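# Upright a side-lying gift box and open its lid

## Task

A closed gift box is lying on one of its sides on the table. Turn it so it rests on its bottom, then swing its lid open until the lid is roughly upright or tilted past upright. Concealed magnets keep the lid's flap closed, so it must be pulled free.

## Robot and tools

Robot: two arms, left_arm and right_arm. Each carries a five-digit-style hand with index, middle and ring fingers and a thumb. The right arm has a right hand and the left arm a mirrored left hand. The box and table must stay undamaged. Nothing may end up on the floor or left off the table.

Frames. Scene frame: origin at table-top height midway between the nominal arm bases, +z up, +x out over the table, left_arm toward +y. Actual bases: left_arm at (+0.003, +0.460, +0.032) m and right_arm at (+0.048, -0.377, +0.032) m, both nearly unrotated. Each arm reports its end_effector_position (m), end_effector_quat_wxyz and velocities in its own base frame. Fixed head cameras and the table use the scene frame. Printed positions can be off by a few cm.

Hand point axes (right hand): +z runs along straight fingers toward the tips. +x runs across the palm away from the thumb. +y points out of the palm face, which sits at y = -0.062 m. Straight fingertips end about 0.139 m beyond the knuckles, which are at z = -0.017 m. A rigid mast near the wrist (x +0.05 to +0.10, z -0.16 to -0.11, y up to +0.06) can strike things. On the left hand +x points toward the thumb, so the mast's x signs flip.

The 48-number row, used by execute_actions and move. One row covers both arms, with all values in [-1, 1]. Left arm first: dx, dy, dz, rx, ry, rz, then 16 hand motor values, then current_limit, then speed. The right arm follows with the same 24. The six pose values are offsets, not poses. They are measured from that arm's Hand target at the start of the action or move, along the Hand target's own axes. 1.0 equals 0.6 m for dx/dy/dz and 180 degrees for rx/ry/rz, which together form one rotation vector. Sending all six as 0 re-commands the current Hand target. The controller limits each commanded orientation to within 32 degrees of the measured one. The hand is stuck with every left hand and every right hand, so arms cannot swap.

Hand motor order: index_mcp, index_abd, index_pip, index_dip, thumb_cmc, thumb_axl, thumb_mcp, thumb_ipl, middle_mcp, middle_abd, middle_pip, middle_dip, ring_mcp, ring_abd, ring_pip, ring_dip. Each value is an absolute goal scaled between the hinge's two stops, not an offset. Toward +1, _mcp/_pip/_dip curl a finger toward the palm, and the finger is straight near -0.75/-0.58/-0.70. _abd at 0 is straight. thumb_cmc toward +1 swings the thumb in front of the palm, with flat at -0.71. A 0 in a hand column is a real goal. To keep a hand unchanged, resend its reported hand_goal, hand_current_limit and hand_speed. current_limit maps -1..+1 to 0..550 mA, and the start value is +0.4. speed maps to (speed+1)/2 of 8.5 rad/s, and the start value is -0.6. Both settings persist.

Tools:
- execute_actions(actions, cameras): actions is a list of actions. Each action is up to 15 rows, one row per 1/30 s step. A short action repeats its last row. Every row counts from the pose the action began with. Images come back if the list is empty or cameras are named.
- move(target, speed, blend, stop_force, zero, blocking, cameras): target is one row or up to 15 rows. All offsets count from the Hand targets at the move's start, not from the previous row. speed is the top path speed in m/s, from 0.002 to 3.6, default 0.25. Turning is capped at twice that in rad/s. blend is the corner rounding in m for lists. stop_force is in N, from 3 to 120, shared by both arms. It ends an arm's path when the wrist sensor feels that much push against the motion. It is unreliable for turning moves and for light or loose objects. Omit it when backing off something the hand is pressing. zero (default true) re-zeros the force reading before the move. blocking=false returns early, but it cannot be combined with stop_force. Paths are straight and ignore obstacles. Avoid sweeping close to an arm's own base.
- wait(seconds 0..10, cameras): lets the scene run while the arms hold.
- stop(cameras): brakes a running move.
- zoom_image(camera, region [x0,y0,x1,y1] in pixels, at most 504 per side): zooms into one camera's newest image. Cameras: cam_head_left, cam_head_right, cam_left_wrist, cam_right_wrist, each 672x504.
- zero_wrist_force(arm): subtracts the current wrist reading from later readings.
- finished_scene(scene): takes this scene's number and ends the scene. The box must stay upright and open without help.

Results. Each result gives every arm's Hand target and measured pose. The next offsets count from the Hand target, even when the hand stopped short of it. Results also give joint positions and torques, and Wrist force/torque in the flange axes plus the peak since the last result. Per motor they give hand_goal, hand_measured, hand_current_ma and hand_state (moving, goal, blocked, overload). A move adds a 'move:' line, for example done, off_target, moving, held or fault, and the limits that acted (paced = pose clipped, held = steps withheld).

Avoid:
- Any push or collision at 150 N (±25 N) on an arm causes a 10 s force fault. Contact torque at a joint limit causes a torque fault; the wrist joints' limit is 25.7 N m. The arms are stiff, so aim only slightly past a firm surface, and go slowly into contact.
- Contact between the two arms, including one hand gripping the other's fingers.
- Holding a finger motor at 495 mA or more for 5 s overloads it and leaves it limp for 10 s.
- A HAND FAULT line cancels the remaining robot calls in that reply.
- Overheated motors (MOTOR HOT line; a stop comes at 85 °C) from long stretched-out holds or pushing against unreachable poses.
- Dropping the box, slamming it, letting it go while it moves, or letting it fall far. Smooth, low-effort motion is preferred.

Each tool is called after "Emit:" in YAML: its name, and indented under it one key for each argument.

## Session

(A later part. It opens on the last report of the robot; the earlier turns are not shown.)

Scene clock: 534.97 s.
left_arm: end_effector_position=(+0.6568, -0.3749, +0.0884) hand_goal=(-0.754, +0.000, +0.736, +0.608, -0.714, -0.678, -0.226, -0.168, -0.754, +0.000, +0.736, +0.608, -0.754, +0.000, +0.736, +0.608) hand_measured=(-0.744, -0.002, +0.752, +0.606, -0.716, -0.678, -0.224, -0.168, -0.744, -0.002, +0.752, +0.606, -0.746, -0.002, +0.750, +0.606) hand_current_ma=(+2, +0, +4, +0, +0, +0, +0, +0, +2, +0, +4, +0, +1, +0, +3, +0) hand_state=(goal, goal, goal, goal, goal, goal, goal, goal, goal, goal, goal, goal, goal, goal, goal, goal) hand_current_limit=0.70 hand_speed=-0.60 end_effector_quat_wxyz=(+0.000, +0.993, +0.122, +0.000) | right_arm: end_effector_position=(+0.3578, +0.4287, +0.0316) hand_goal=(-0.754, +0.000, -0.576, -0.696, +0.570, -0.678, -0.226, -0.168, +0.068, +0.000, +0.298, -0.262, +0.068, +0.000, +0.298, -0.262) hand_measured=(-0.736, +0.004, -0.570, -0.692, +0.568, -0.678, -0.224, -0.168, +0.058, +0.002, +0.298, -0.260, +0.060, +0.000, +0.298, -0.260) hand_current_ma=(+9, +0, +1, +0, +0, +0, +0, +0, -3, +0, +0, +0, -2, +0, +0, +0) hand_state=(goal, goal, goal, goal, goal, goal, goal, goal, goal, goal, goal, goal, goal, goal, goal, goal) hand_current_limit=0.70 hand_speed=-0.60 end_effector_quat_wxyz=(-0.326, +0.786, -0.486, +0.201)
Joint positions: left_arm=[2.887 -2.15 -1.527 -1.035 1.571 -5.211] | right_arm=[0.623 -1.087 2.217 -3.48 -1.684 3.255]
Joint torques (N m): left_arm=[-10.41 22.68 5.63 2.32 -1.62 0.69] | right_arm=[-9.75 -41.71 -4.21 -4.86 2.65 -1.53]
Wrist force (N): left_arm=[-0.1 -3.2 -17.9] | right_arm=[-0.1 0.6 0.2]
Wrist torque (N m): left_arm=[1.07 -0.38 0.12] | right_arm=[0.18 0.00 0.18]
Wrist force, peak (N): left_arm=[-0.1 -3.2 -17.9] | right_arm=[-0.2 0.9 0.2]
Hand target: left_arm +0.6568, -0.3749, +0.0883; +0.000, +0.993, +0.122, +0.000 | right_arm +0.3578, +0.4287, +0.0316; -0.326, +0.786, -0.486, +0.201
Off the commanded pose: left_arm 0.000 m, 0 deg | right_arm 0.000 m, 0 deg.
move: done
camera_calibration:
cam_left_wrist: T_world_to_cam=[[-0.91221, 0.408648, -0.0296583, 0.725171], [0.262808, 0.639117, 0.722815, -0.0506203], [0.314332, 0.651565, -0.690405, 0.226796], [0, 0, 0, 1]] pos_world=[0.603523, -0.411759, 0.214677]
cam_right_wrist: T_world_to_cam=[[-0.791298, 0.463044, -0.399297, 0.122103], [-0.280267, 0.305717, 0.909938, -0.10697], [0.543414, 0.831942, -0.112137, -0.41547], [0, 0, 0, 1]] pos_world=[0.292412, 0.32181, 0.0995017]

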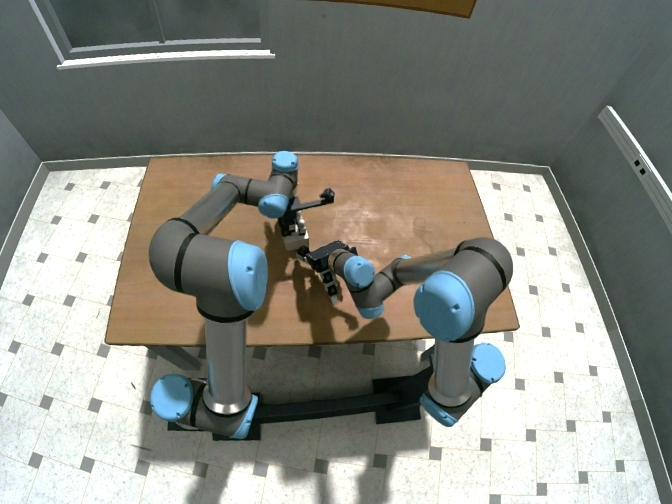

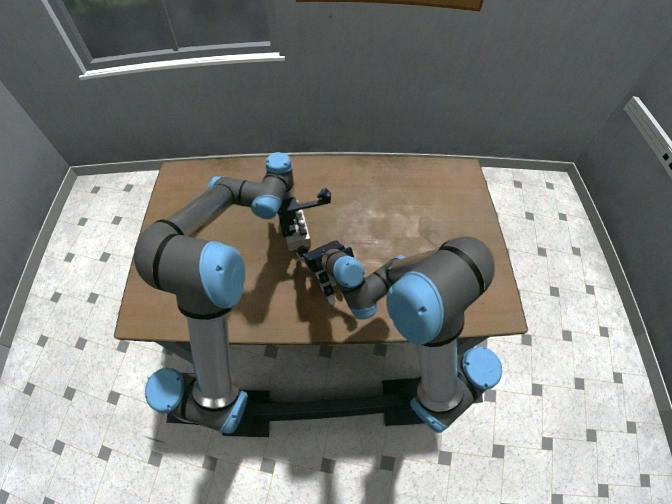

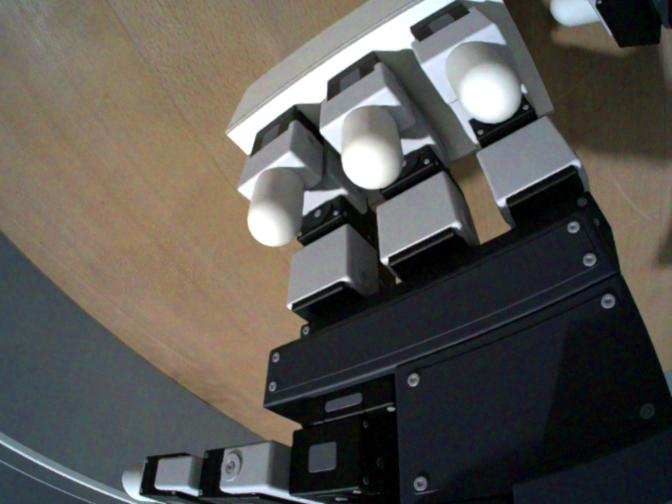

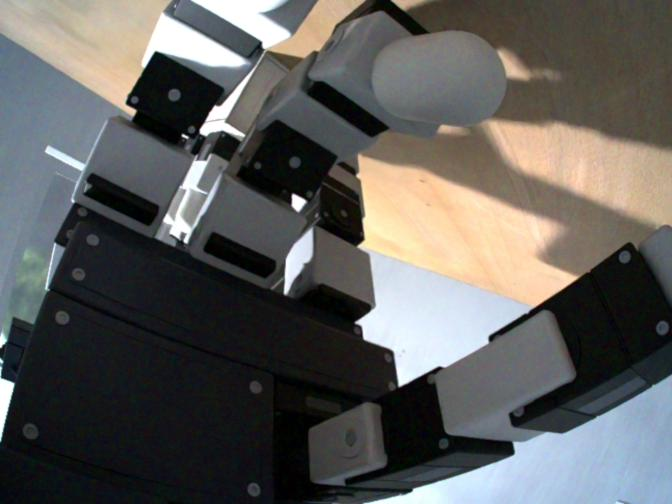

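Emit:
move:
  target: [0,0,0.0025,0,0,0,-0.754,0,0.736,0.608,-0.714,-0.678,-0.226,-0.168,-0.754,0,0.736,0.608,-0.754,0,0.736,0.608,0.7,-0.6,0,0,0,0,0,0,-0.754,0,-0.576,-0.696,0.57,-0.678,-0.226,-0.168,0.068,0,0.298,-0.262,0.068,0,0.298,-0.262,0.7,-0.6]
  speed: 0.02

Emit:
move:
  target: [0,0,0,0,0,0,-0.754,0,0.736,0.608,-0.714,-0.678,-0.226,-0.168,-0.754,0,0.736,0.608,-0.754,0,0.736,0.608,0.7,-0.6,0.0161,-0.0518,0.0518,0,0,0,-0.754,0,-0.576,-0.696,0.57,-0.678,-0.226,-0.168,0.068,0,0.298,-0.262,0.068,0,0.298,-0.262,0.7,-0.6]
  speed: 0.025
  stop_force: 3

Emit:
move:
  target:
    - [0,0,0,0,0,0,-0.754,0,0.736,0.608,-0.714,-0.678,-0.226,-0.168,-0.754,0,0.736,0.608,-0.754,0,0.736,0.608,0.7,-0.6,0.0007,-0.0023,0.0023,0,0,0,-0.754,0,-0.576,-0.696,0.57,-0.678,-0.226,-0.168,0.068,0,0.298,-0.262,0.068,0,0.298,-0.262,0.7,-0.6]
    - [0,0,0,0,0,0,-0.754,0,0.736,0.608,-0.714,-0.678,-0.226,-0.168,-0.754,0,0.736,0.608,-0.754,0,0.736,0.608,0.7,-0.6,-0.0563,-0.0111,0.0111,0,0,0,-0.754,0,-0.576,-0.696,0.57,-0.678,-0.226,-0.168,0.068,0,0.298,-0.262,0.068,0,0.298,-0.262,0.7,-0.6]
  speed: 0.02
  stop_force: 8
  cameras: ["all"]

Emit:
zoom_image:
  camera: "cam_head_left"
  region: [260, 200, 340, 280]

Emit:
zoom_image:
  camera: "cam_head_right"
  region: [260, 200, 340, 280]

Scene clock: 543.73 s.
left_arm: end_effector_position=(+0.6568, -0.3749, +0.0868) hand_goal=(-0.754, +0.000, +0.736, +0.608, -0.714, -0.678, -0.226, -0.168, -0.754, +0.000, +0.736, +0.608, -0.754, +0.000, +0.736, +0.608) hand_measured=(-0.730, -0.002, +0.770, +0.606, -0.716, -0.678, -0.224, -0.168, -0.732, -0.002, +0.770, +0.606, -0.732, -0.002, +0.768, +0.606) hand_current_ma=(+9, +0, +17, +0, +0, +0, +0, +0, +8, +0, +18, +0, +8, +0, +16, +0) hand_state=(blocked, goal, blocked, goal, goal, goal, goal, goal, blocked, goal, blocked, goal, blocked, goal, blocked, goal) hand_current_limit=0.70 hand_speed=-0.60 end_effector_quat_wxyz=(+0.000, +0.993, +0.122, +0.000) | right_arm: end_effector_position=(+0.3578, +0.4287, +0.0316) hand_goal=(-0.754, +0.000, -0.576, -0.696, +0.570, -0.678, -0.226, -0.168, +0.068, +0.000, +0.298, -0.262, +0.068, +0.000, +0.298, -0.262) hand_measured=(-0.736, +0.004, -0.570, -0.692, +0.568, -0.678, -0.224, -0.168, +0.058, +0.002, +0.298, -0.260, +0.060, +0.000, +0.298, -0.260) hand_current_ma=(+9, +0, +1, +0, +0, +0, +0, +0, -3, +0, +0, +0, -2, +0, +0, +0) hand_state=(goal, goal, goal, goal, goal, goal, goal, goal, goal, goal, goal, goal, goal, goal, goal, goal) hand_current_limit=0.70 hand_speed=-0.60 end_effector_quat_wxyz=(-0.326, +0.786, -0.486, +0.201)
Joint positions: left_arm=[2.887 -2.152 -1.529 -1.032 1.571 -5.211] | right_arm=[0.623 -1.087 2.217 -3.48 -1.684 3.255]
Joint torques (N m): left_arm=[-9.22 14.15 -0.7 1.26 -1.7 1.71] | right_arm=[-10.52 -41.49 -4.15 -4.81 2.57 -1.6]
Wrist force (N): left_arm=[0.1 -5.6 -31.1] | right_arm=[-0.2 0.5 0.0]
Wrist torque (N m): left_arm=[1.79 -0.76 0.20] | right_arm=[0.18 0.01 0.16]
Wrist force, peak (N): left_arm=[0.1 -5.6 -31.1] | right_arm=[-0.5 0.7 0.2]
Hand target: left_arm +0.6568, -0.3749, +0.0868; +0.000, +0.993, +0.122, +0.000 | right_arm +0.3578, +0.4287, +0.0316; -0.326, +0.786, -0.486, +0.201
Off the commanded pose: left_arm 0.000 m, 0 deg | right_arm 0.000 m, 0 deg.
move: done

Scene clock: 546.10 s.
left_arm: end_effector_position=(+0.6568, -0.3749, +0.0868) hand_goal=(-0.754, +0.000, +0.736, +0.608, -0.714, -0.678, -0.226, -0.168, -0.754, +0.000, +0.736, +0.608, -0.754, +0.000, +0.736, +0.608) hand_measured=(-0.730, -0.002, +0.772, +0.606, -0.716, -0.678, -0.224, -0.168, -0.730, -0.002, +0.772, +0.606, -0.730, -0.002, +0.770, +0.606) hand_current_ma=(+10, +0, +17, +0, +0, +0, +0, +0, +9, +0, +19, +0, +9, +0, +17, +0) hand_state=(blocked, goal, blocked, goal, goal, goal, goal, goal, blocked, goal, blocked, goal, blocked, goal, blocked, goal) hand_current_limit=0.70 hand_speed=-0.60 end_effector_quat_wxyz=(+0.000, +0.993, +0.122, +0.000) | right_arm: end_effector_position=(+0.3876, +0.4362, +0.0316) hand_goal=(-0.754, +0.000, -0.576, -0.696, +0.570, -0.678, -0.226, -0.168, +0.068, +0.000, +0.298, -0.262, +0.068, +0.000, +0.298, -0.262) hand_measured=(-0.734, +0.000, -0.568, -0.692, +0.568, -0.678, -0.224, -0.168, +0.060, +0.002, +0.298, -0.260, +0.060, +0.000, +0.298, -0.260) hand_current_ma=(+11, +0, +2, +0, +0, +0, +0, +0, -2, +0, +0, +0, -2, +0, +0, +0) hand_state=(blocked, goal, goal, goal, goal, goal, goal, goal, goal, goal, goal, goal, goal, goal, goal, goal) hand_current_limit=0.70 hand_speed=-0.60 end_effector_quat_wxyz=(-0.326, +0.786, -0.486, +0.201)
Joint positions: left_arm=[2.887 -2.152 -1.529 -1.032 1.571 -5.211] | right_arm=[0.599 -1.054 2.146 -3.444 -1.667 3.238]
Joint torques (N m): left_arm=[-8.21 14 -0.05 1.17 -1.7 1.54] | right_arm=[9.32 -43.36 -4.98 -4.81 -2.96 1.5]
Wrist force (N): left_arm=[0.0 -5.3 -31.6] | right_arm=[-0.2 0.6 0.1]
Wrist torque (N m): left_arm=[1.86 -0.73 0.18] | right_arm=[0.16 -0.02 0.12]
Wrist force, peak (N): left_arm=[0.3 -5.3 -31.9] | right_arm=[-1.0 1.4 -4.9]
Hand target: left_arm +0.6568, -0.3749, +0.0868; +0.000, +0.993, +0.122, +0.000 | right_arm +0.3876, +0.4362, +0.0316; -0.326, +0.786, -0.486, +0.201 (not the last commanded pose)
Off the commanded pose: left_arm 0.000 m, 0 deg | right_arm 0.014 m, 0 deg.
move: contact (right_arm)

Scene clock: 548.90 s.
left_arm: end_effector_position=(+0.6568, -0.3749, +0.0867) hand_goal=(-0.754, +0.000, +0.736, +0.608, -0.714, -0.678, -0.226, -0.168, -0.754, +0.000, +0.736, +0.608, -0.754, +0.000, +0.736, +0.608) hand_measured=(-0.730, -0.002, +0.772, +0.606, -0.716, -0.678, -0.224, -0.168, -0.730, -0.002, +0.772, +0.606, -0.730, -0.002, +0.770, +0.606) hand_current_ma=(+10, +0, +17, +0, +0, +0, +0, +0, +9, +0, +19, +0, +9, +0, +17, +0) hand_state=(blocked, goal, blocked, goal, goal, goal, goal, goal, blocked, goal, blocked, goal, blocked, goal, blocked, goal) hand_current_limit=0.70 hand_speed=-0.60 end_effector_quat_wxyz=(+0.000, +0.993, +0.122, +0.000) | right_arm: end_effector_position=(+0.3810, +0.4706, +0.0316) hand_goal=(-0.754, +0.000, -0.576, -0.696, +0.570, -0.678, -0.226, -0.168, +0.068, +0.000, +0.298, -0.262, +0.068, +0.000, +0.298, -0.262) hand_measured=(-0.720, +0.048, -0.560, -0.690, +0.568, -0.678, -0.224, -0.168, +0.060, +0.002, +0.298, -0.260, +0.060, +0.000, +0.298, -0.260) hand_current_ma=(+28, +35, +6, +1, +0, +0, +0, +0, -2, +0, +0, +0, -2, +0, +0, +0) hand_state=(blocked, blocked, goal, goal, goal, goal, goal, goal, goal, goal, goal, goal, goal, goal, goal, goal) hand_current_limit=0.70 hand_speed=-0.60 end_effector_quat_wxyz=(-0.326, +0.786, -0.486, +0.201)
Joint positions: left_arm=[2.887 -2.152 -1.529 -1.032 1.571 -5.211] | right_arm=[0.666 -1.024 2.079 -3.402 -1.714 3.286]
Joint torques (N m): left_arm=[-8.13 16.83 1.14 1.08 -1.63 1.56] | right_arm=[9.25 -18.79 -20.73 -0.81 -2.6 1.57]
Wrist force (N): left_arm=[0.3 -4.9 -30.1] | right_arm=[2.2 1.9 -6.8]
Wrist torque (N m): left_arm=[1.74 -0.66 0.19] | right_arm=[0.59 0.10 0.17]
Wrist force, peak (N): left_arm=[0.0 -5.6 -31.7] | right_arm=[2.2 1.9 -6.8]
Hand target: left_arm +0.6568, -0.3749, +0.0868; +0.000, +0.993, +0.122, +0.000 | right_arm +0.3810, +0.4706, +0.0316; -0.326, +0.786, -0.486, +0.201
Off the commanded pose: left_arm 0.000 m, 0 deg | right_arm 0.000 m, 0 deg.
move: done
camera_calibration:
cam_left_wrist: T_world_to_cam=[[-0.912216, 0.408644, -0.0295295, 0.725007], [0.262921, 0.639145, 0.722749, -0.0494799], [0.314221, 0.651539, -0.690479, 0.225794], [0, 0, 0, 1]] pos_world=[0.603423, -0.411759, 0.213077]
cam_right_wrist: T_world_to_cam=[[-0.791289, 0.463035, -0.399325, 0.121016], [-0.280291, 0.305732, 0.909926, -0.113304], [0.543414, 0.831941, -0.112138, -0.463019], [0, 0, 0, 1]] pos_world=[0.315611, 0.36381, 0.0995017]

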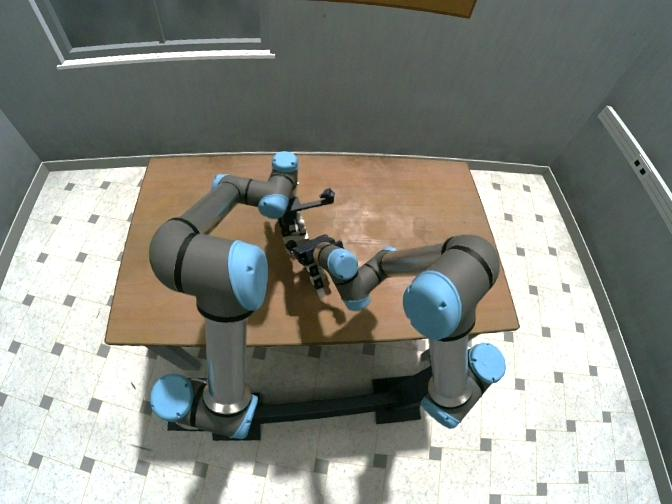

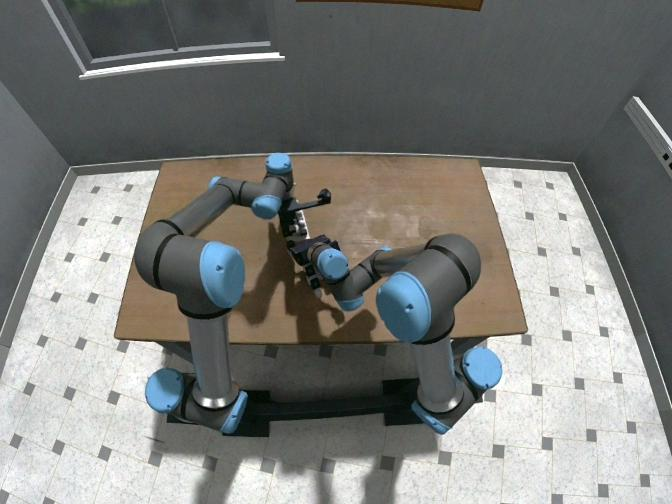

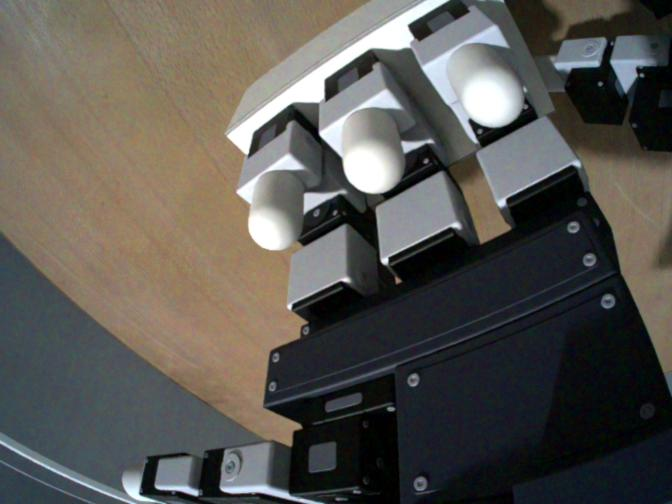

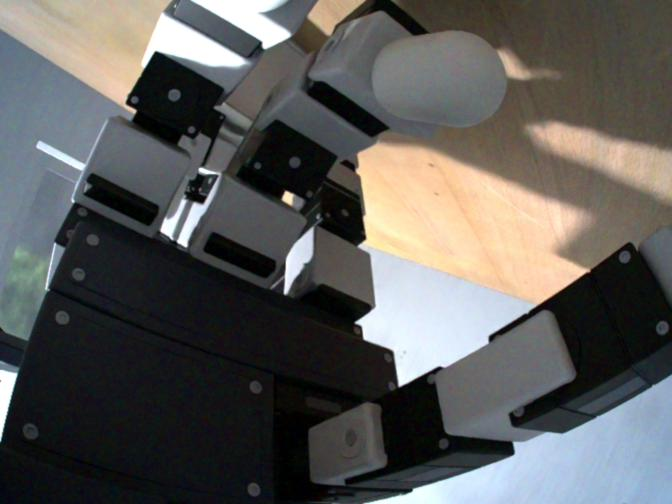

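Scaled by 6.300 from the camera's 672x504 image, which has a finer 960x720 frame.

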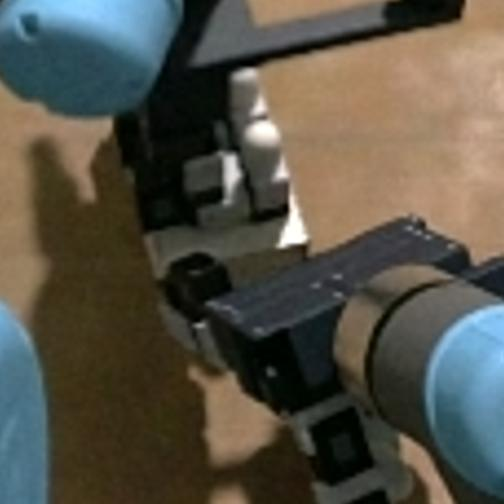

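Scaled by 6.300 from the camera's 672x504 image, which has a finer 960x720 frame.

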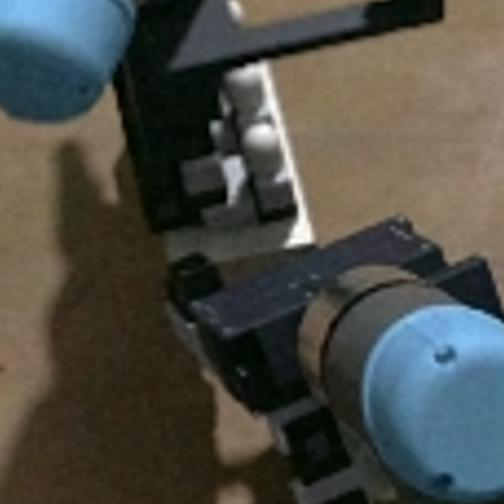

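Emit:
move:
  target: [0,0,0,0,0,0,-0.754,0,0.736,0.608,-0.714,-0.678,-0.226,-0.168,-0.754,0,0.736,0.608,-0.754,0,0.736,0.608,0.7,-0.6,-0.0326,-0.0051,0.0051,0,0,0,-0.754,0,-0.576,-0.696,0.57,-0.678,-0.226,-0.168,0.068,0,0.298,-0.262,0.068,0,0.298,-0.262,0.7,-0.6]
  speed: 0.02
  stop_force: 12
  cameras: ["all"]

Emit:
zoom_image:
  camera: "cam_head_left"
  region: [260, 200, 340, 280]

Emit:
zoom_image:
  camera: "cam_left_wrist"
  region: [372, 0, 672, 200]

Scene clock: 555.50 s.
left_arm: end_effector_position=(+0.6568, -0.3749, +0.0867) hand_goal=(-0.754, +0.000, +0.736, +0.608, -0.714, -0.678, -0.226, -0.168, -0.754, +0.000, +0.736, +0.608, -0.754, +0.000, +0.736, +0.608) hand_measured=(-0.730, -0.002, +0.772, +0.606, -0.716, -0.678, -0.224, -0.168, -0.730, -0.002, +0.772, +0.606, -0.730, -0.002, +0.770, +0.606) hand_current_ma=(+10, +0, +17, +0, +0, +0, +0, +0, +9, +0, +19, +0, +9, +0, +17, +0) hand_state=(blocked, goal, blocked, goal, goal, goal, goal, goal, blocked, goal, blocked, goal, blocked, goal, blocked, goal) hand_current_limit=0.70 hand_speed=-0.60 end_effector_quat_wxyz=(+0.000, +0.993, +0.122, +0.000) | right_arm: end_effector_position=(+0.3761, +0.4901, +0.0316) hand_goal=(-0.754, +0.000, -0.576, -0.696, +0.570, -0.678, -0.226, -0.168, +0.068, +0.000, +0.298, -0.262, +0.068, +0.000, +0.298, -0.262) hand_measured=(-0.716, +0.038, -0.558, -0.690, +0.568, -0.678, -0.224, -0.168, +0.060, +0.002, +0.298, -0.260, +0.060, +0.000, +0.298, -0.260) hand_current_ma=(+33, +23, +8, +1, +0, +0, +0, +0, -2, +0, +0, +0, -2, +0, +0, +0) hand_state=(blocked, blocked, goal, goal, goal, goal, goal, goal, goal, goal, goal, goal, goal, goal, goal, goal) hand_current_limit=0.70 hand_speed=-0.60 end_effector_quat_wxyz=(-0.326, +0.786, -0.486, +0.201)
Joint positions: left_arm=[2.887 -2.152 -1.529 -1.032 1.571 -5.211] | right_arm=[0.702 -1.007 2.042 -3.377 -1.739 3.312]
Joint torques (N m): left_arm=[-7.14 27.73 6.86 1.12 -1.58 1.3] | right_arm=[9.68 -21.83 -20.76 -1.18 -2.88 1.55]
Wrist force (N): left_arm=[-0.2 -5.3 -30.1] | right_arm=[0.6 1.4 -0.7]
Wrist torque (N m): left_arm=[1.76 -0.72 0.16] | right_arm=[0.16 0.08 0.05]
Wrist force, peak (N): left_arm=[0.1 -5.0 -30.4] | right_arm=[2.6 1.7 -7.1]
Hand target: left_arm +0.6568, -0.3749, +0.0868; +0.000, +0.993, +0.122, +0.000 | right_arm +0.3761, +0.4901, +0.0316; -0.326, +0.786, -0.486, +0.201
Off the commanded pose: left_arm 0.000 m, 0 deg | right_arm 0.000 m, 0 deg.
move: done
camera_calibration:
cam_left_wrist: T_world_to_cam=[[-0.912216, 0.408644, -0.0295295, 0.725007], [0.262921, 0.639145, 0.722749, -0.0494799], [0.314221, 0.651539, -0.690479, 0.225794], [0, 0, 0, 1]] pos_world=[0.603423, -0.411759, 0.213077]
cam_right_wrist: T_world_to_cam=[[-0.791289, 0.463035, -0.399325, 0.108235], [-0.280291, 0.305732, 0.909926, -0.120581], [0.543414, 0.831941, -0.112138, -0.47655], [0, 0, 0, 1]] pos_world=[0.310811, 0.38321, 0.0995017]

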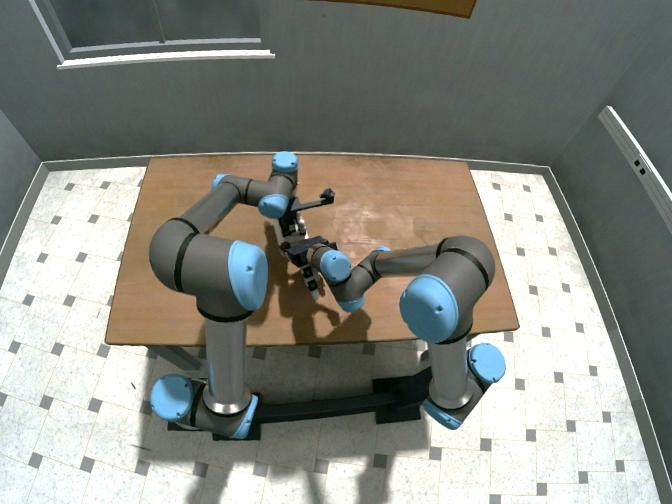

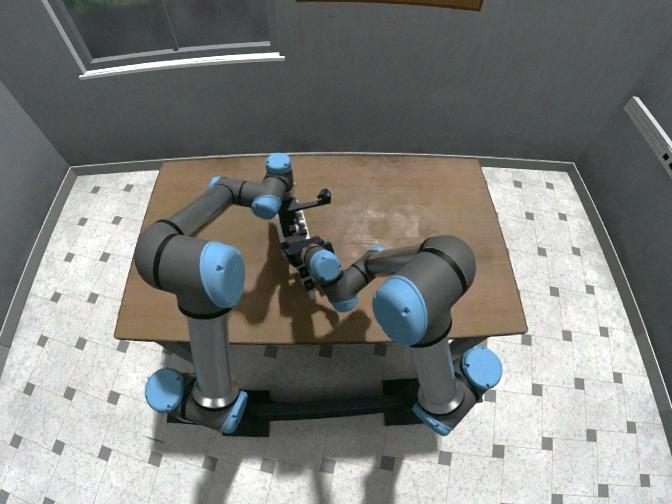

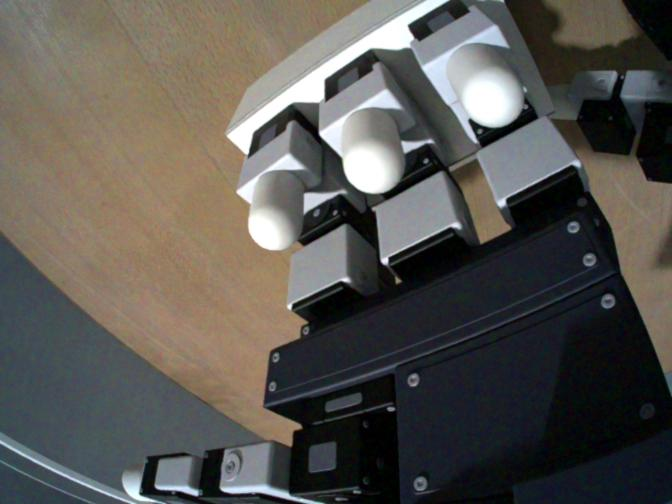

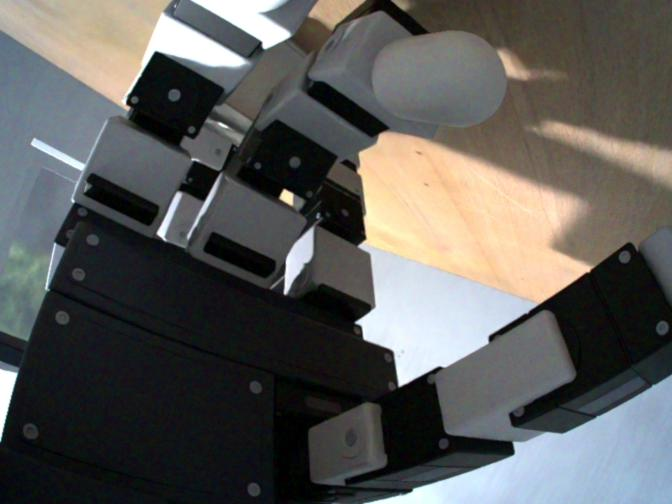

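Scaled by 6.300 from the camera's 672x504 image, which has a finer 960x720 frame.

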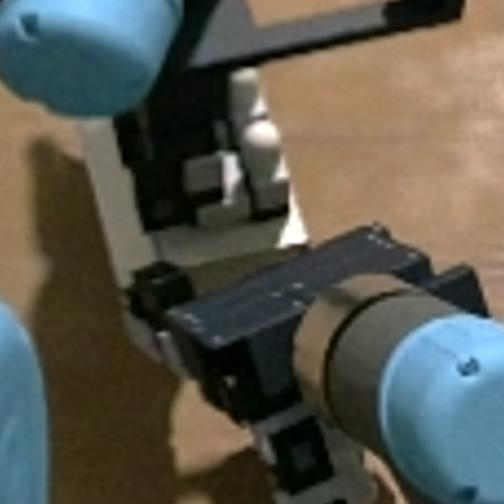

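Scaled by 1.680 from the camera's 672x504 image, which has a finer 960x720 frame.

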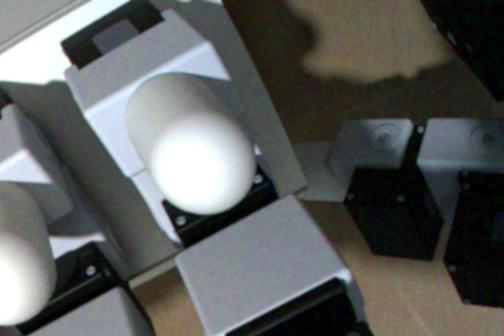

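Emit:
move:
  target:
    - [0,0,-0.15,0,0,0,-0.754,0,0.736,0.608,-0.714,-0.678,-0.226,-0.168,-0.754,0,0.736,0.608,-0.754,0,0.736,0.608,0.7,-0.6,0,0,0,0,0,0,-0.754,0,-0.576,-0.696,0.57,-0.678,-0.226,-0.168,0.068,0,0.298,-0.262,0.068,0,0.298,-0.262,0.7,-0.6]
    - [0.0273,-0.2678,-0.15,0,0,0,-0.754,0,0.736,0.608,-0.714,-0.678,-0.226,-0.168,-0.754,0,0.736,0.608,-0.754,0,0.736,0.608,0.7,-0.6,0,0,0,0,0,0,-0.754,0,-0.576,-0.696,0.57,-0.678,-0.226,-0.168,0.068,0,0.298,-0.262,0.068,0,0.298,-0.262,0.7,-0.6]
  speed: 0.25
  blend: 0.03

Emit:
move:
  target: [0,0,0.2112,0,0,0,-0.754,0,0.08,-0.044,-0.714,-0.678,-0.226,-0.168,-0.754,0,0.08,-0.044,-0.754,0,0.08,-0.044,0.7,-0.6,0,0,0,0,0,0,-0.754,0,-0.576,-0.696,0.57,-0.678,-0.226,-0.168,0.068,0,0.298,-0.262,0.068,0,0.298,-0.262,0.7,-0.6]
  speed: 0.2
  cameras: ["all"]

Emit:
zoom_image:
  camera: "cam_head_left"
  region: [250, 190, 340, 280]

Emit:
zoom_image:
  camera: "cam_head_right"
  region: [250, 190, 340, 280]

Emit:
zoom_image:
  camera: "cam_left_wrist"
  region: [200, 0, 672, 220]

Scene clock: 590.27 s.
left_arm: end_effector_position=(+0.6339, -0.2151, +0.1767) hand_goal=(-0.754, +0.000, +0.736, +0.608, -0.714, -0.678, -0.226, -0.168, -0.754, +0.000, +0.736, +0.608, -0.754, +0.000, +0.736, +0.608) hand_measured=(-0.754, -0.002, +0.736, +0.606, -0.716, -0.678, -0.224, -0.168, -0.754, -0.002, +0.736, +0.606, -0.754, -0.002, +0.736, +0.606) hand_current_ma=(+0, +0, +0, +0, +0, +0, +0, +0, +0, +0, +0, +0, +0, +0, +0, +0) hand_state=(goal, goal, goal, goal, goal, goal, goal, goal, goal, goal, goal, goal, goal, goal, goal, goal) hand_current_limit=0.70 hand_speed=-0.60 end_effector_quat_wxyz=(+0.000, +0.993, +0.122, +0.000) | right_arm: end_effector_position=(+0.3761, +0.4901, +0.0316) hand_goal=(-0.754, +0.000, -0.576, -0.696, +0.570, -0.678, -0.226, -0.168, +0.068, +0.000, +0.298, -0.262, +0.068, +0.000, +0.298, -0.262) hand_measured=(-0.730, +0.006, -0.566, -0.690, +0.568, -0.678, -0.224, -0.168, +0.060, +0.002, +0.298, -0.260, +0.060, +0.000, +0.298, -0.260) hand_current_ma=(+15, +1, +3, +1, +0, +0, +0, +0, -2, +0, +0, +0, -2, +0, +0, +0) hand_state=(blocked, goal, goal, goal, goal, goal, goal, goal, goal, goal, goal, goal, goal, goal, goal, goal) hand_current_limit=0.70 hand_speed=-0.60 end_effector_quat_wxyz=(-0.326, +0.786, -0.486, +0.201)
Joint positions: left_arm=[3.134 -1.893 -1.667 -1.153 1.571 -4.965] | right_arm=[0.702 -1.007 2.042 -3.377 -1.739 3.312]
Joint torques (N m): left_arm=[10.85 48.69 13.74 3.75 -2.22 1.89] | right_arm=[7.92 -22.34 -17.06 -1.13 -2.84 1.39]
Wrist force (N): left_arm=[0.0 0.1 -0.6] | right_arm=[-0.1 0.9 0.2]
Wrist torque (N m): left_arm=[0.10 -0.06 -0.07] | right_arm=[0.17 -0.01 0.01]
Wrist force, peak (N): left_arm=[-0.2 -5.3 -30.5] | right_arm=[1.1 1.6 -0.9]
Hand target: left_arm +0.6339, -0.2150, +0.1767; +0.000, +0.993, +0.122, +0.000 | right_arm +0.3761, +0.4901, +0.0316; -0.326, +0.786, -0.486, +0.201
Off the commanded pose: left_arm 0.000 m, 0 deg | right_arm 0.000 m, 0 deg.
move: done

Scene clock: 591.77 s.
left_arm: end_effector_position=(+0.6340, -0.2147, +0.0549) hand_goal=(-0.754, +0.000, +0.080, -0.044, -0.714, -0.678, -0.226, -0.168, -0.754, +0.000, +0.080, -0.044, -0.754, +0.000, +0.080, -0.044) hand_measured=(-0.756, +0.010, +0.090, -0.042, -0.716, -0.678, -0.222, -0.168, -0.756, +0.008, +0.090, -0.042, -0.756, +0.006, +0.088, -0.042) hand_current_ma=(+0, +1, +1, +0, +0, +0, +0, +0, +0, +1, +1, +0, +0, +1, +1, +0) hand_state=(goal, goal, goal, goal, goal, goal, goal, goal, goal, goal, goal, goal, goal, goal, goal, goal) hand_current_limit=0.70 hand_speed=-0.60 end_effector_quat_wxyz=(+0.000, +0.993, +0.122, +0.000) | right_arm: end_effector_position=(+0.3761, +0.4901, +0.0316) hand_goal=(-0.754, +0.000, -0.576, -0.696, +0.570, -0.678, -0.226, -0.168, +0.068, +0.000, +0.298, -0.262, +0.068, +0.000, +0.298, -0.262) hand_measured=(-0.730, +0.006, -0.566, -0.690, +0.568, -0.678, -0.224, -0.168, +0.060, +0.002, +0.298, -0.260, +0.060, +0.000, +0.298, -0.260) hand_current_ma=(+15, +1, +3, +1, +0, +0, +0, +0, -2, +0, +0, +0, -2, +0, +0, +0) hand_state=(blocked, goal, goal, goal, goal, goal, goal, goal, goal, goal, goal, goal, goal, goal, goal, goal) hand_current_limit=0.70 hand_speed=-0.60 end_effector_quat_wxyz=(-0.326, +0.786, -0.486, +0.201)
Joint positions: left_arm=[3.134 -2.048 -1.804 -0.86 1.571 -4.964] | right_arm=[0.702 -1.007 2.042 -3.377 -1.739 3.312]
Joint torques (N m): left_arm=[0.39 39.39 18.34 3.05 0.01 -0.27] | right_arm=[7.39 -22.79 -13.38 -1.15 -2.8 1.39]
Wrist force (N): left_arm=[-0.7 -2.2 -10.9] | right_arm=[0.1 0.8 0.1]
Wrist torque (N m): left_arm=[0.72 -0.44 0.01] | right_arm=[0.17 -0.02 0.02]
Wrist force, peak (N): left_arm=[-14.9 -29.5 -140.2] | right_arm=[0.3 1.0 0.2]
Hand target: left_arm +0.6340, -0.2147, +0.0549; +0.000, +0.993, +0.122, +0.000 (not the last commanded pose) | right_arm +0.3761, +0.4901, +0.0316; -0.326, +0.786, -0.486, +0.201
Off the commanded pose: left_arm 0.005 m, 0 deg | right_arm 0.000 m, 0 deg.
FORCE FAULT: contact force on the left arm reached its limit, and that arm stopped. The contact can be on any part of that arm, not only on its tool. That arm's remaining commands of this call were not run. That arm is still stopped at the end of this call. That arm stays stopped for about 10 more seconds. Until then a move that you send moves the other arm only, and its call returns only when the move has ended. Once the stop has ended, the next robot result says so. If the stop ends while you think or write, that arm runs what you send next, counted from a new Hand target: where the arm stands when the stop ends. While its stop runs, that arm, its gripper or tool too, takes no new command. Until it ends, the stop uses up actions while you think or wait. An arm that is not stopped still takes commands.
move: fault (left_arm)
camera_calibration:
cam_left_wrist: T_world_to_cam=[[-0.912254, 0.408501, -0.0303323, 0.637877], [0.261979, 0.638762, 0.72343, -0.122332], [0.314897, 0.652005, -0.689732, 0.106177], [0, 0, 0, 1]] pos_world=[0.58052, -0.25166, 0.18108]
cam_right_wrist: T_world_to_cam=[[-0.791289, 0.463035, -0.399325, 0.108235], [-0.280291, 0.305732, 0.909926, -0.120581], [0.543414, 0.831941, -0.112138, -0.47655], [0, 0, 0, 1]] pos_world=[0.310811, 0.38321, 0.0995017]

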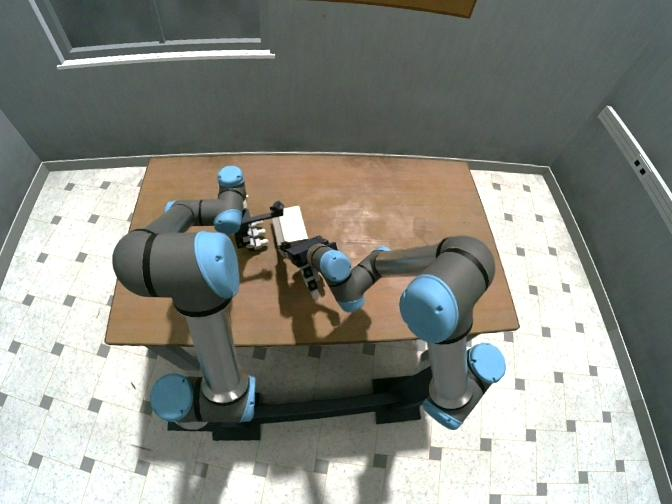

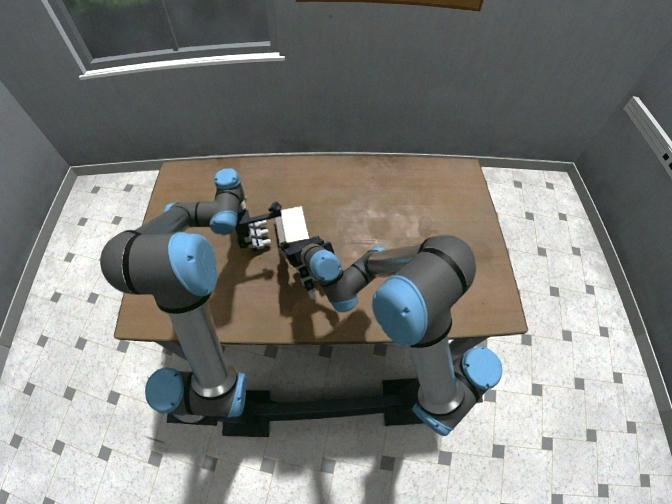

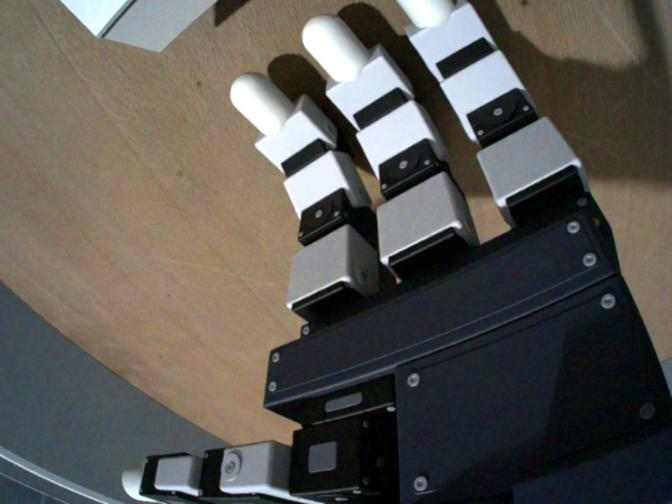

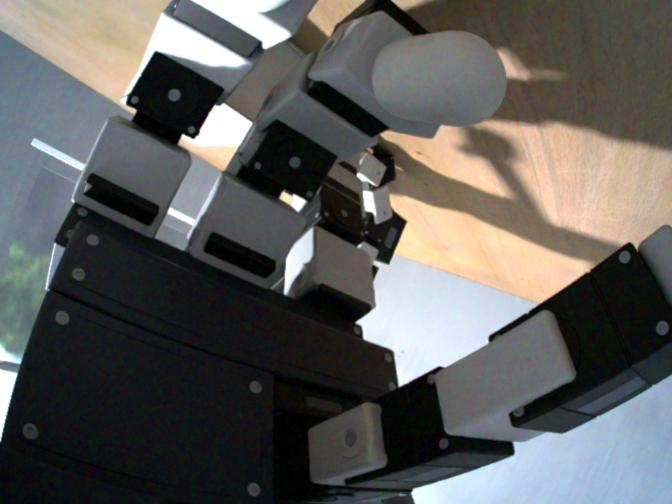

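Scaled by 5.600 from the camera's 672x504 image, which has a finer 960x720 frame.

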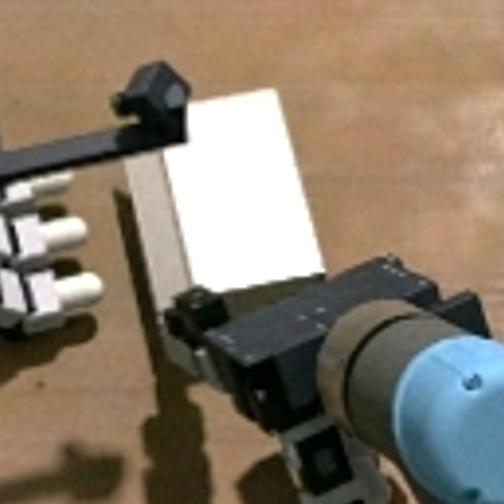

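Scaled by 5.600 from the camera's 672x504 image, which has a finer 960x720 frame.

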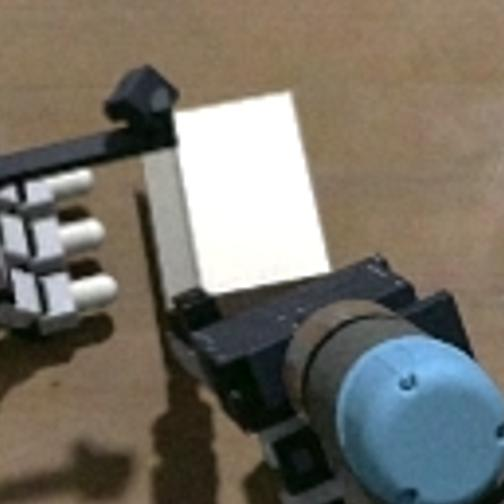

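Scaled by 1.068 from the camera's 672x504 image, which has a finer 960x720 frame.

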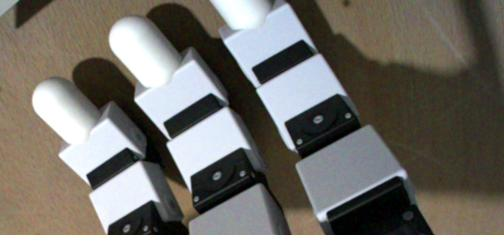

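Emit:
move:
  target: [0,0,-0.14,0,0,0,-0.754,0,0.08,-0.044,-0.714,-0.678,-0.226,-0.168,-0.754,0,0.08,-0.044,-0.754,0,0.08,-0.044,0.7,-0.6,0,0,0,0,0,0,-0.754,0,-0.576,-0.696,0.57,-0.678,-0.226,-0.168,0.068,0,0.298,-0.262,0.068,0,0.298,-0.262,0.7,-0.6]
  speed: 0.15

Emit:
move:
  target: [0.0187,-0.0713,0.0132,-0.25,-0.0061,0.0147,-0.754,0,-0.576,-0.696,-0.714,-0.678,-0.226,-0.168,-0.754,0,-0.576,-0.696,-0.754,0,-0.576,-0.696,0.7,-0.6,0,0,0,0,0,0,-0.754,0,-0.576,-0.696,0.57,-0.678,-0.226,-0.168,0.068,0,0.298,-0.262,0.068,0,0.298,-0.262,0.7,-0.6]
  speed: 0.25
  cameras: ["all"]

Emit:
zoom_image:
  camera: "cam_head_right"
  region: [240, 190, 330, 280]

Emit:
zoom_image:
  camera: "cam_left_wrist"
  region: [200, 0, 672, 220]

Scene clock: 622.60 s.
left_arm: end_effector_position=(+0.6339, -0.2148, +0.1388) hand_goal=(-0.754, +0.000, +0.080, -0.044, -0.714, -0.678, -0.226, -0.168, -0.754, +0.000, +0.080, -0.044, -0.754, +0.000, +0.080, -0.044) hand_measured=(-0.756, +0.004, +0.080, -0.042, -0.716, -0.678, -0.222, -0.168, -0.756, +0.004, +0.082, -0.042, -0.756, +0.002, +0.080, -0.042) hand_current_ma=(+0, +0, +0, +0, +0, +0, +0, +0, +0, +0, +0, +0, +0, +0, +0, +0) hand_state=(goal, goal, goal, goal, goal, goal, goal, goal, goal, goal, goal, goal, goal, goal, goal, goal) hand_current_limit=0.70 hand_speed=-0.60 end_effector_quat_wxyz=(+0.000, +0.993, +0.122, +0.000) | right_arm: end_effector_position=(+0.3761, +0.4901, +0.0316) hand_goal=(-0.754, +0.000, -0.576, -0.696, +0.570, -0.678, -0.226, -0.168, +0.068, +0.000, +0.298, -0.262, +0.068, +0.000, +0.298, -0.262) hand_measured=(-0.730, +0.006, -0.566, -0.690, +0.568, -0.678, -0.224, -0.168, +0.060, +0.002, +0.298, -0.260, +0.060, +0.000, +0.298, -0.260) hand_current_ma=(+15, +1, +3, +1, +0, +0, +0, +0, -2, +0, +0, +0, -2, +0, +0, +0) hand_state=(blocked, goal, goal, goal, goal, goal, goal, goal, goal, goal, goal, goal, goal, goal, goal, goal) hand_current_limit=0.70 hand_speed=-0.60 end_effector_quat_wxyz=(-0.326, +0.786, -0.486, +0.201)
Joint positions: left_arm=[3.134 -1.932 -1.72 -1.059 1.571 -4.964] | right_arm=[0.702 -1.007 2.042 -3.377 -1.739 3.312]
Joint torques (N m): left_arm=[8.84 49.64 29.31 0.98 2.02 1.97] | right_arm=[-1.83 -23.97 -6.37 -1.25 -2.82 1.59]
Wrist force (N): left_arm=[1.1 -0.7 -1.2] | right_arm=[-0.1 1.0 0.2]
Wrist torque (N m): left_arm=[0.02 -0.21 0.13] | right_arm=[0.18 0.00 0.01]
Wrist force, peak (N): left_arm=[-0.3 -2.3 -11.2] | right_arm=[0.0 1.1 0.2]
Hand target: left_arm +0.6339, -0.2147, +0.1389; +0.000, +0.993, +0.122, +0.000 | right_arm +0.3761, +0.4901, +0.0316; -0.326, +0.786, -0.486, +0.201
Off the commanded pose: left_arm 0.000 m, 0 deg | right_arm 0.000 m, 0 deg.
FORCE FAULT, CONTINUED: the left arm's stop, for the force fault that an earlier result reported, is over. The rest of the stop counts as 19 of the actions that you can send in this scene. The stop ended before this call began, so that arm ran this call's commands, counted from a new Hand target: where the arm stood when the stop ended. During its stop the left arm's controller moved it back a little.
move: done

Scene clock: 624.83 s.
left_arm: end_effector_position=(+0.6344, -0.1705, +0.1309) hand_goal=(-0.754, +0.000, -0.576, -0.696, -0.714, -0.678, -0.226, -0.168, -0.754, +0.000, -0.576, -0.696, -0.754, +0.000, -0.576, -0.696) hand_measured=(-0.758, +0.004, -0.574, -0.694, -0.718, -0.678, -0.222, -0.168, -0.758, +0.004, -0.574, -0.694, -0.758, +0.002, -0.574, -0.694) hand_current_ma=(+0, +0, +0, +0, +0, +0, +0, +0, +0, +0, +0, +0, +0, +0, +0, +0) hand_state=(goal, goal, goal, goal, goal, goal, goal, goal, goal, goal, goal, goal, goal, goal, goal, goal) hand_current_limit=0.70 hand_speed=-0.60 end_effector_quat_wxyz=(+0.381, +0.920, +0.090, +0.038) | right_arm: end_effector_position=(+0.3761, +0.4901, +0.0316) hand_goal=(-0.754, +0.000, -0.576, -0.696, +0.570, -0.678, -0.226, -0.168, +0.068, +0.000, +0.298, -0.262, +0.068, +0.000, +0.298, -0.262) hand_measured=(-0.730, +0.006, -0.566, -0.690, +0.568, -0.678, -0.224, -0.168, +0.060, +0.002, +0.298, -0.260, +0.060, +0.000, +0.298, -0.260) hand_current_ma=(+15, +1, +3, +1, +0, +0, +0, +0, -2, +0, +0, +0, -2, +0, +0, +0) hand_state=(blocked, goal, goal, goal, goal, goal, goal, goal, goal, goal, goal, goal, goal, goal, goal, goal) hand_current_limit=0.70 hand_speed=-0.60 end_effector_quat_wxyz=(-0.326, +0.786, -0.486, +0.201)
Joint positions: left_arm=[3.453 -2.052 -1.939 -0.836 0.792 -4.549] | right_arm=[0.702 -1.007 2.042 -3.377 -1.739 3.312]
Joint torques (N m): left_arm=[11.48 26.5 24.42 0.88 -3.58 1.8] | right_arm=[-4.08 -24.22 -6.81 -1.18 -2.84 1.42]
Wrist force (N): left_arm=[1.4 -2.2 -1.1] | right_arm=[-0.1 0.9 0.1]
Wrist torque (N m): left_arm=[0.00 -0.20 0.12] | right_arm=[0.19 0.01 0.00]
Wrist force, peak (N): left_arm=[1.5 -2.8 -1.4] | right_arm=[0.1 1.0 0.4]
Hand target: left_arm +0.6345, -0.1705, +0.1310; +0.381, +0.919, +0.090, +0.038 | right_arm +0.3761, +0.4901, +0.0316; -0.326, +0.786, -0.486, +0.201
Off the commanded pose: left_arm 0.000 m, 0 deg | right_arm 0.000 m, 0 deg.
move: done
camera_calibration:
cam_left_wrist: T_world_to_cam=[[-0.851857, 0.254571, -0.457748, 0.61396], [0.225485, 0.967051, 0.118192, -0.0472773], [0.472754, -0.00253294, -0.881191, -0.0570657], [0, 0, 0, 1]] pos_world=[0.560645, -0.110722, 0.236341]
cam_right_wrist: T_world_to_cam=[[-0.791289, 0.463035, -0.399325, 0.108235], [-0.280291, 0.305732, 0.909926, -0.120581], [0.543414, 0.831941, -0.112138, -0.47655], [0, 0, 0, 1]] pos_world=[0.310811, 0.38321, 0.0995017]

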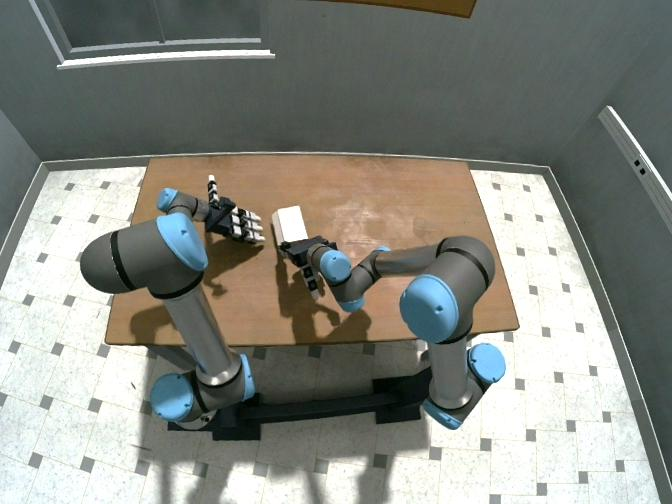

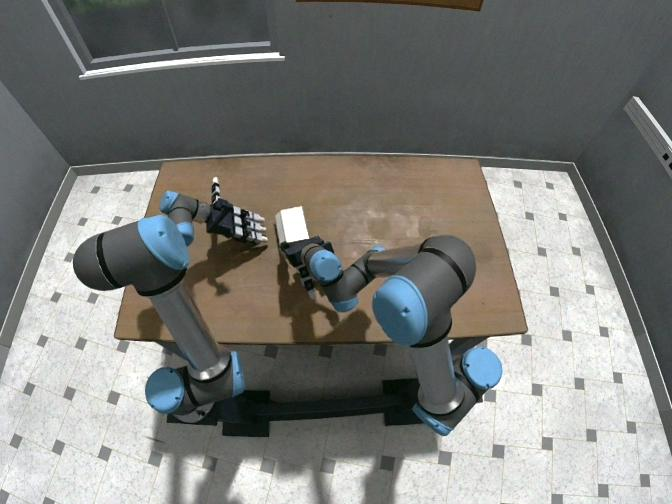

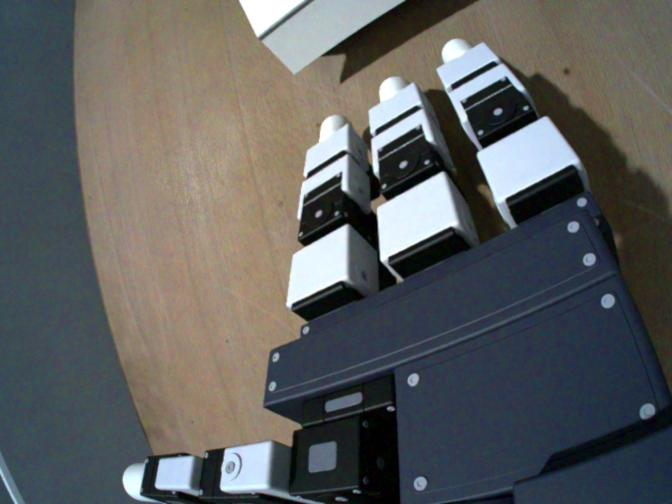

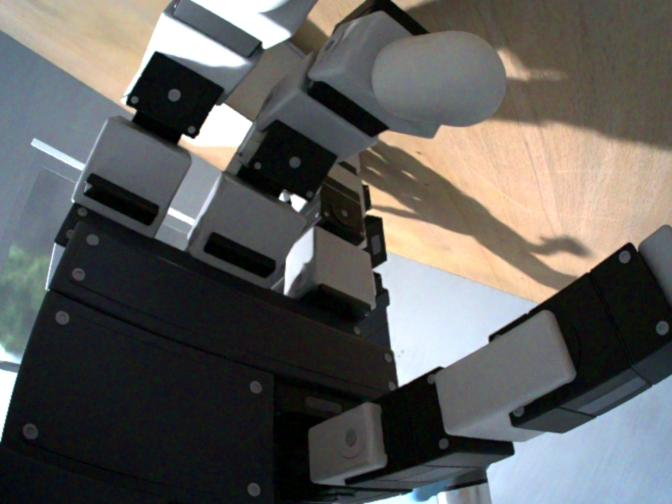

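Scaled by 5.600 from the camera's 672x504 image, which has a finer 960x720 frame.

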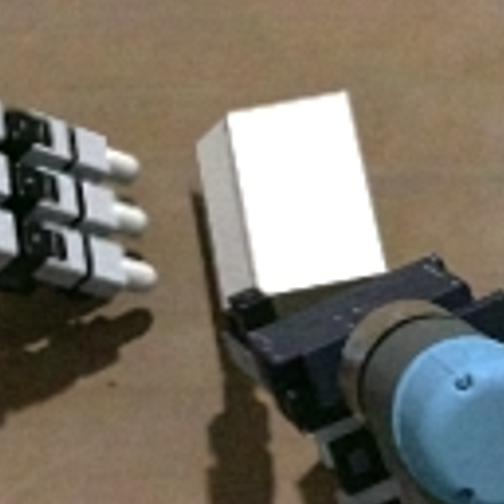

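Scaled by 1.068 from the camera's 672x504 image, which has a finer 960x720 frame.

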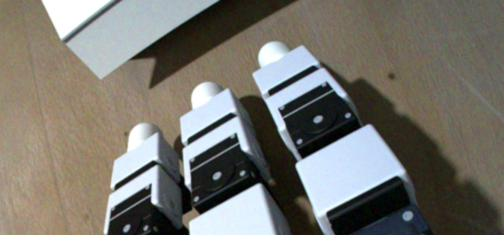

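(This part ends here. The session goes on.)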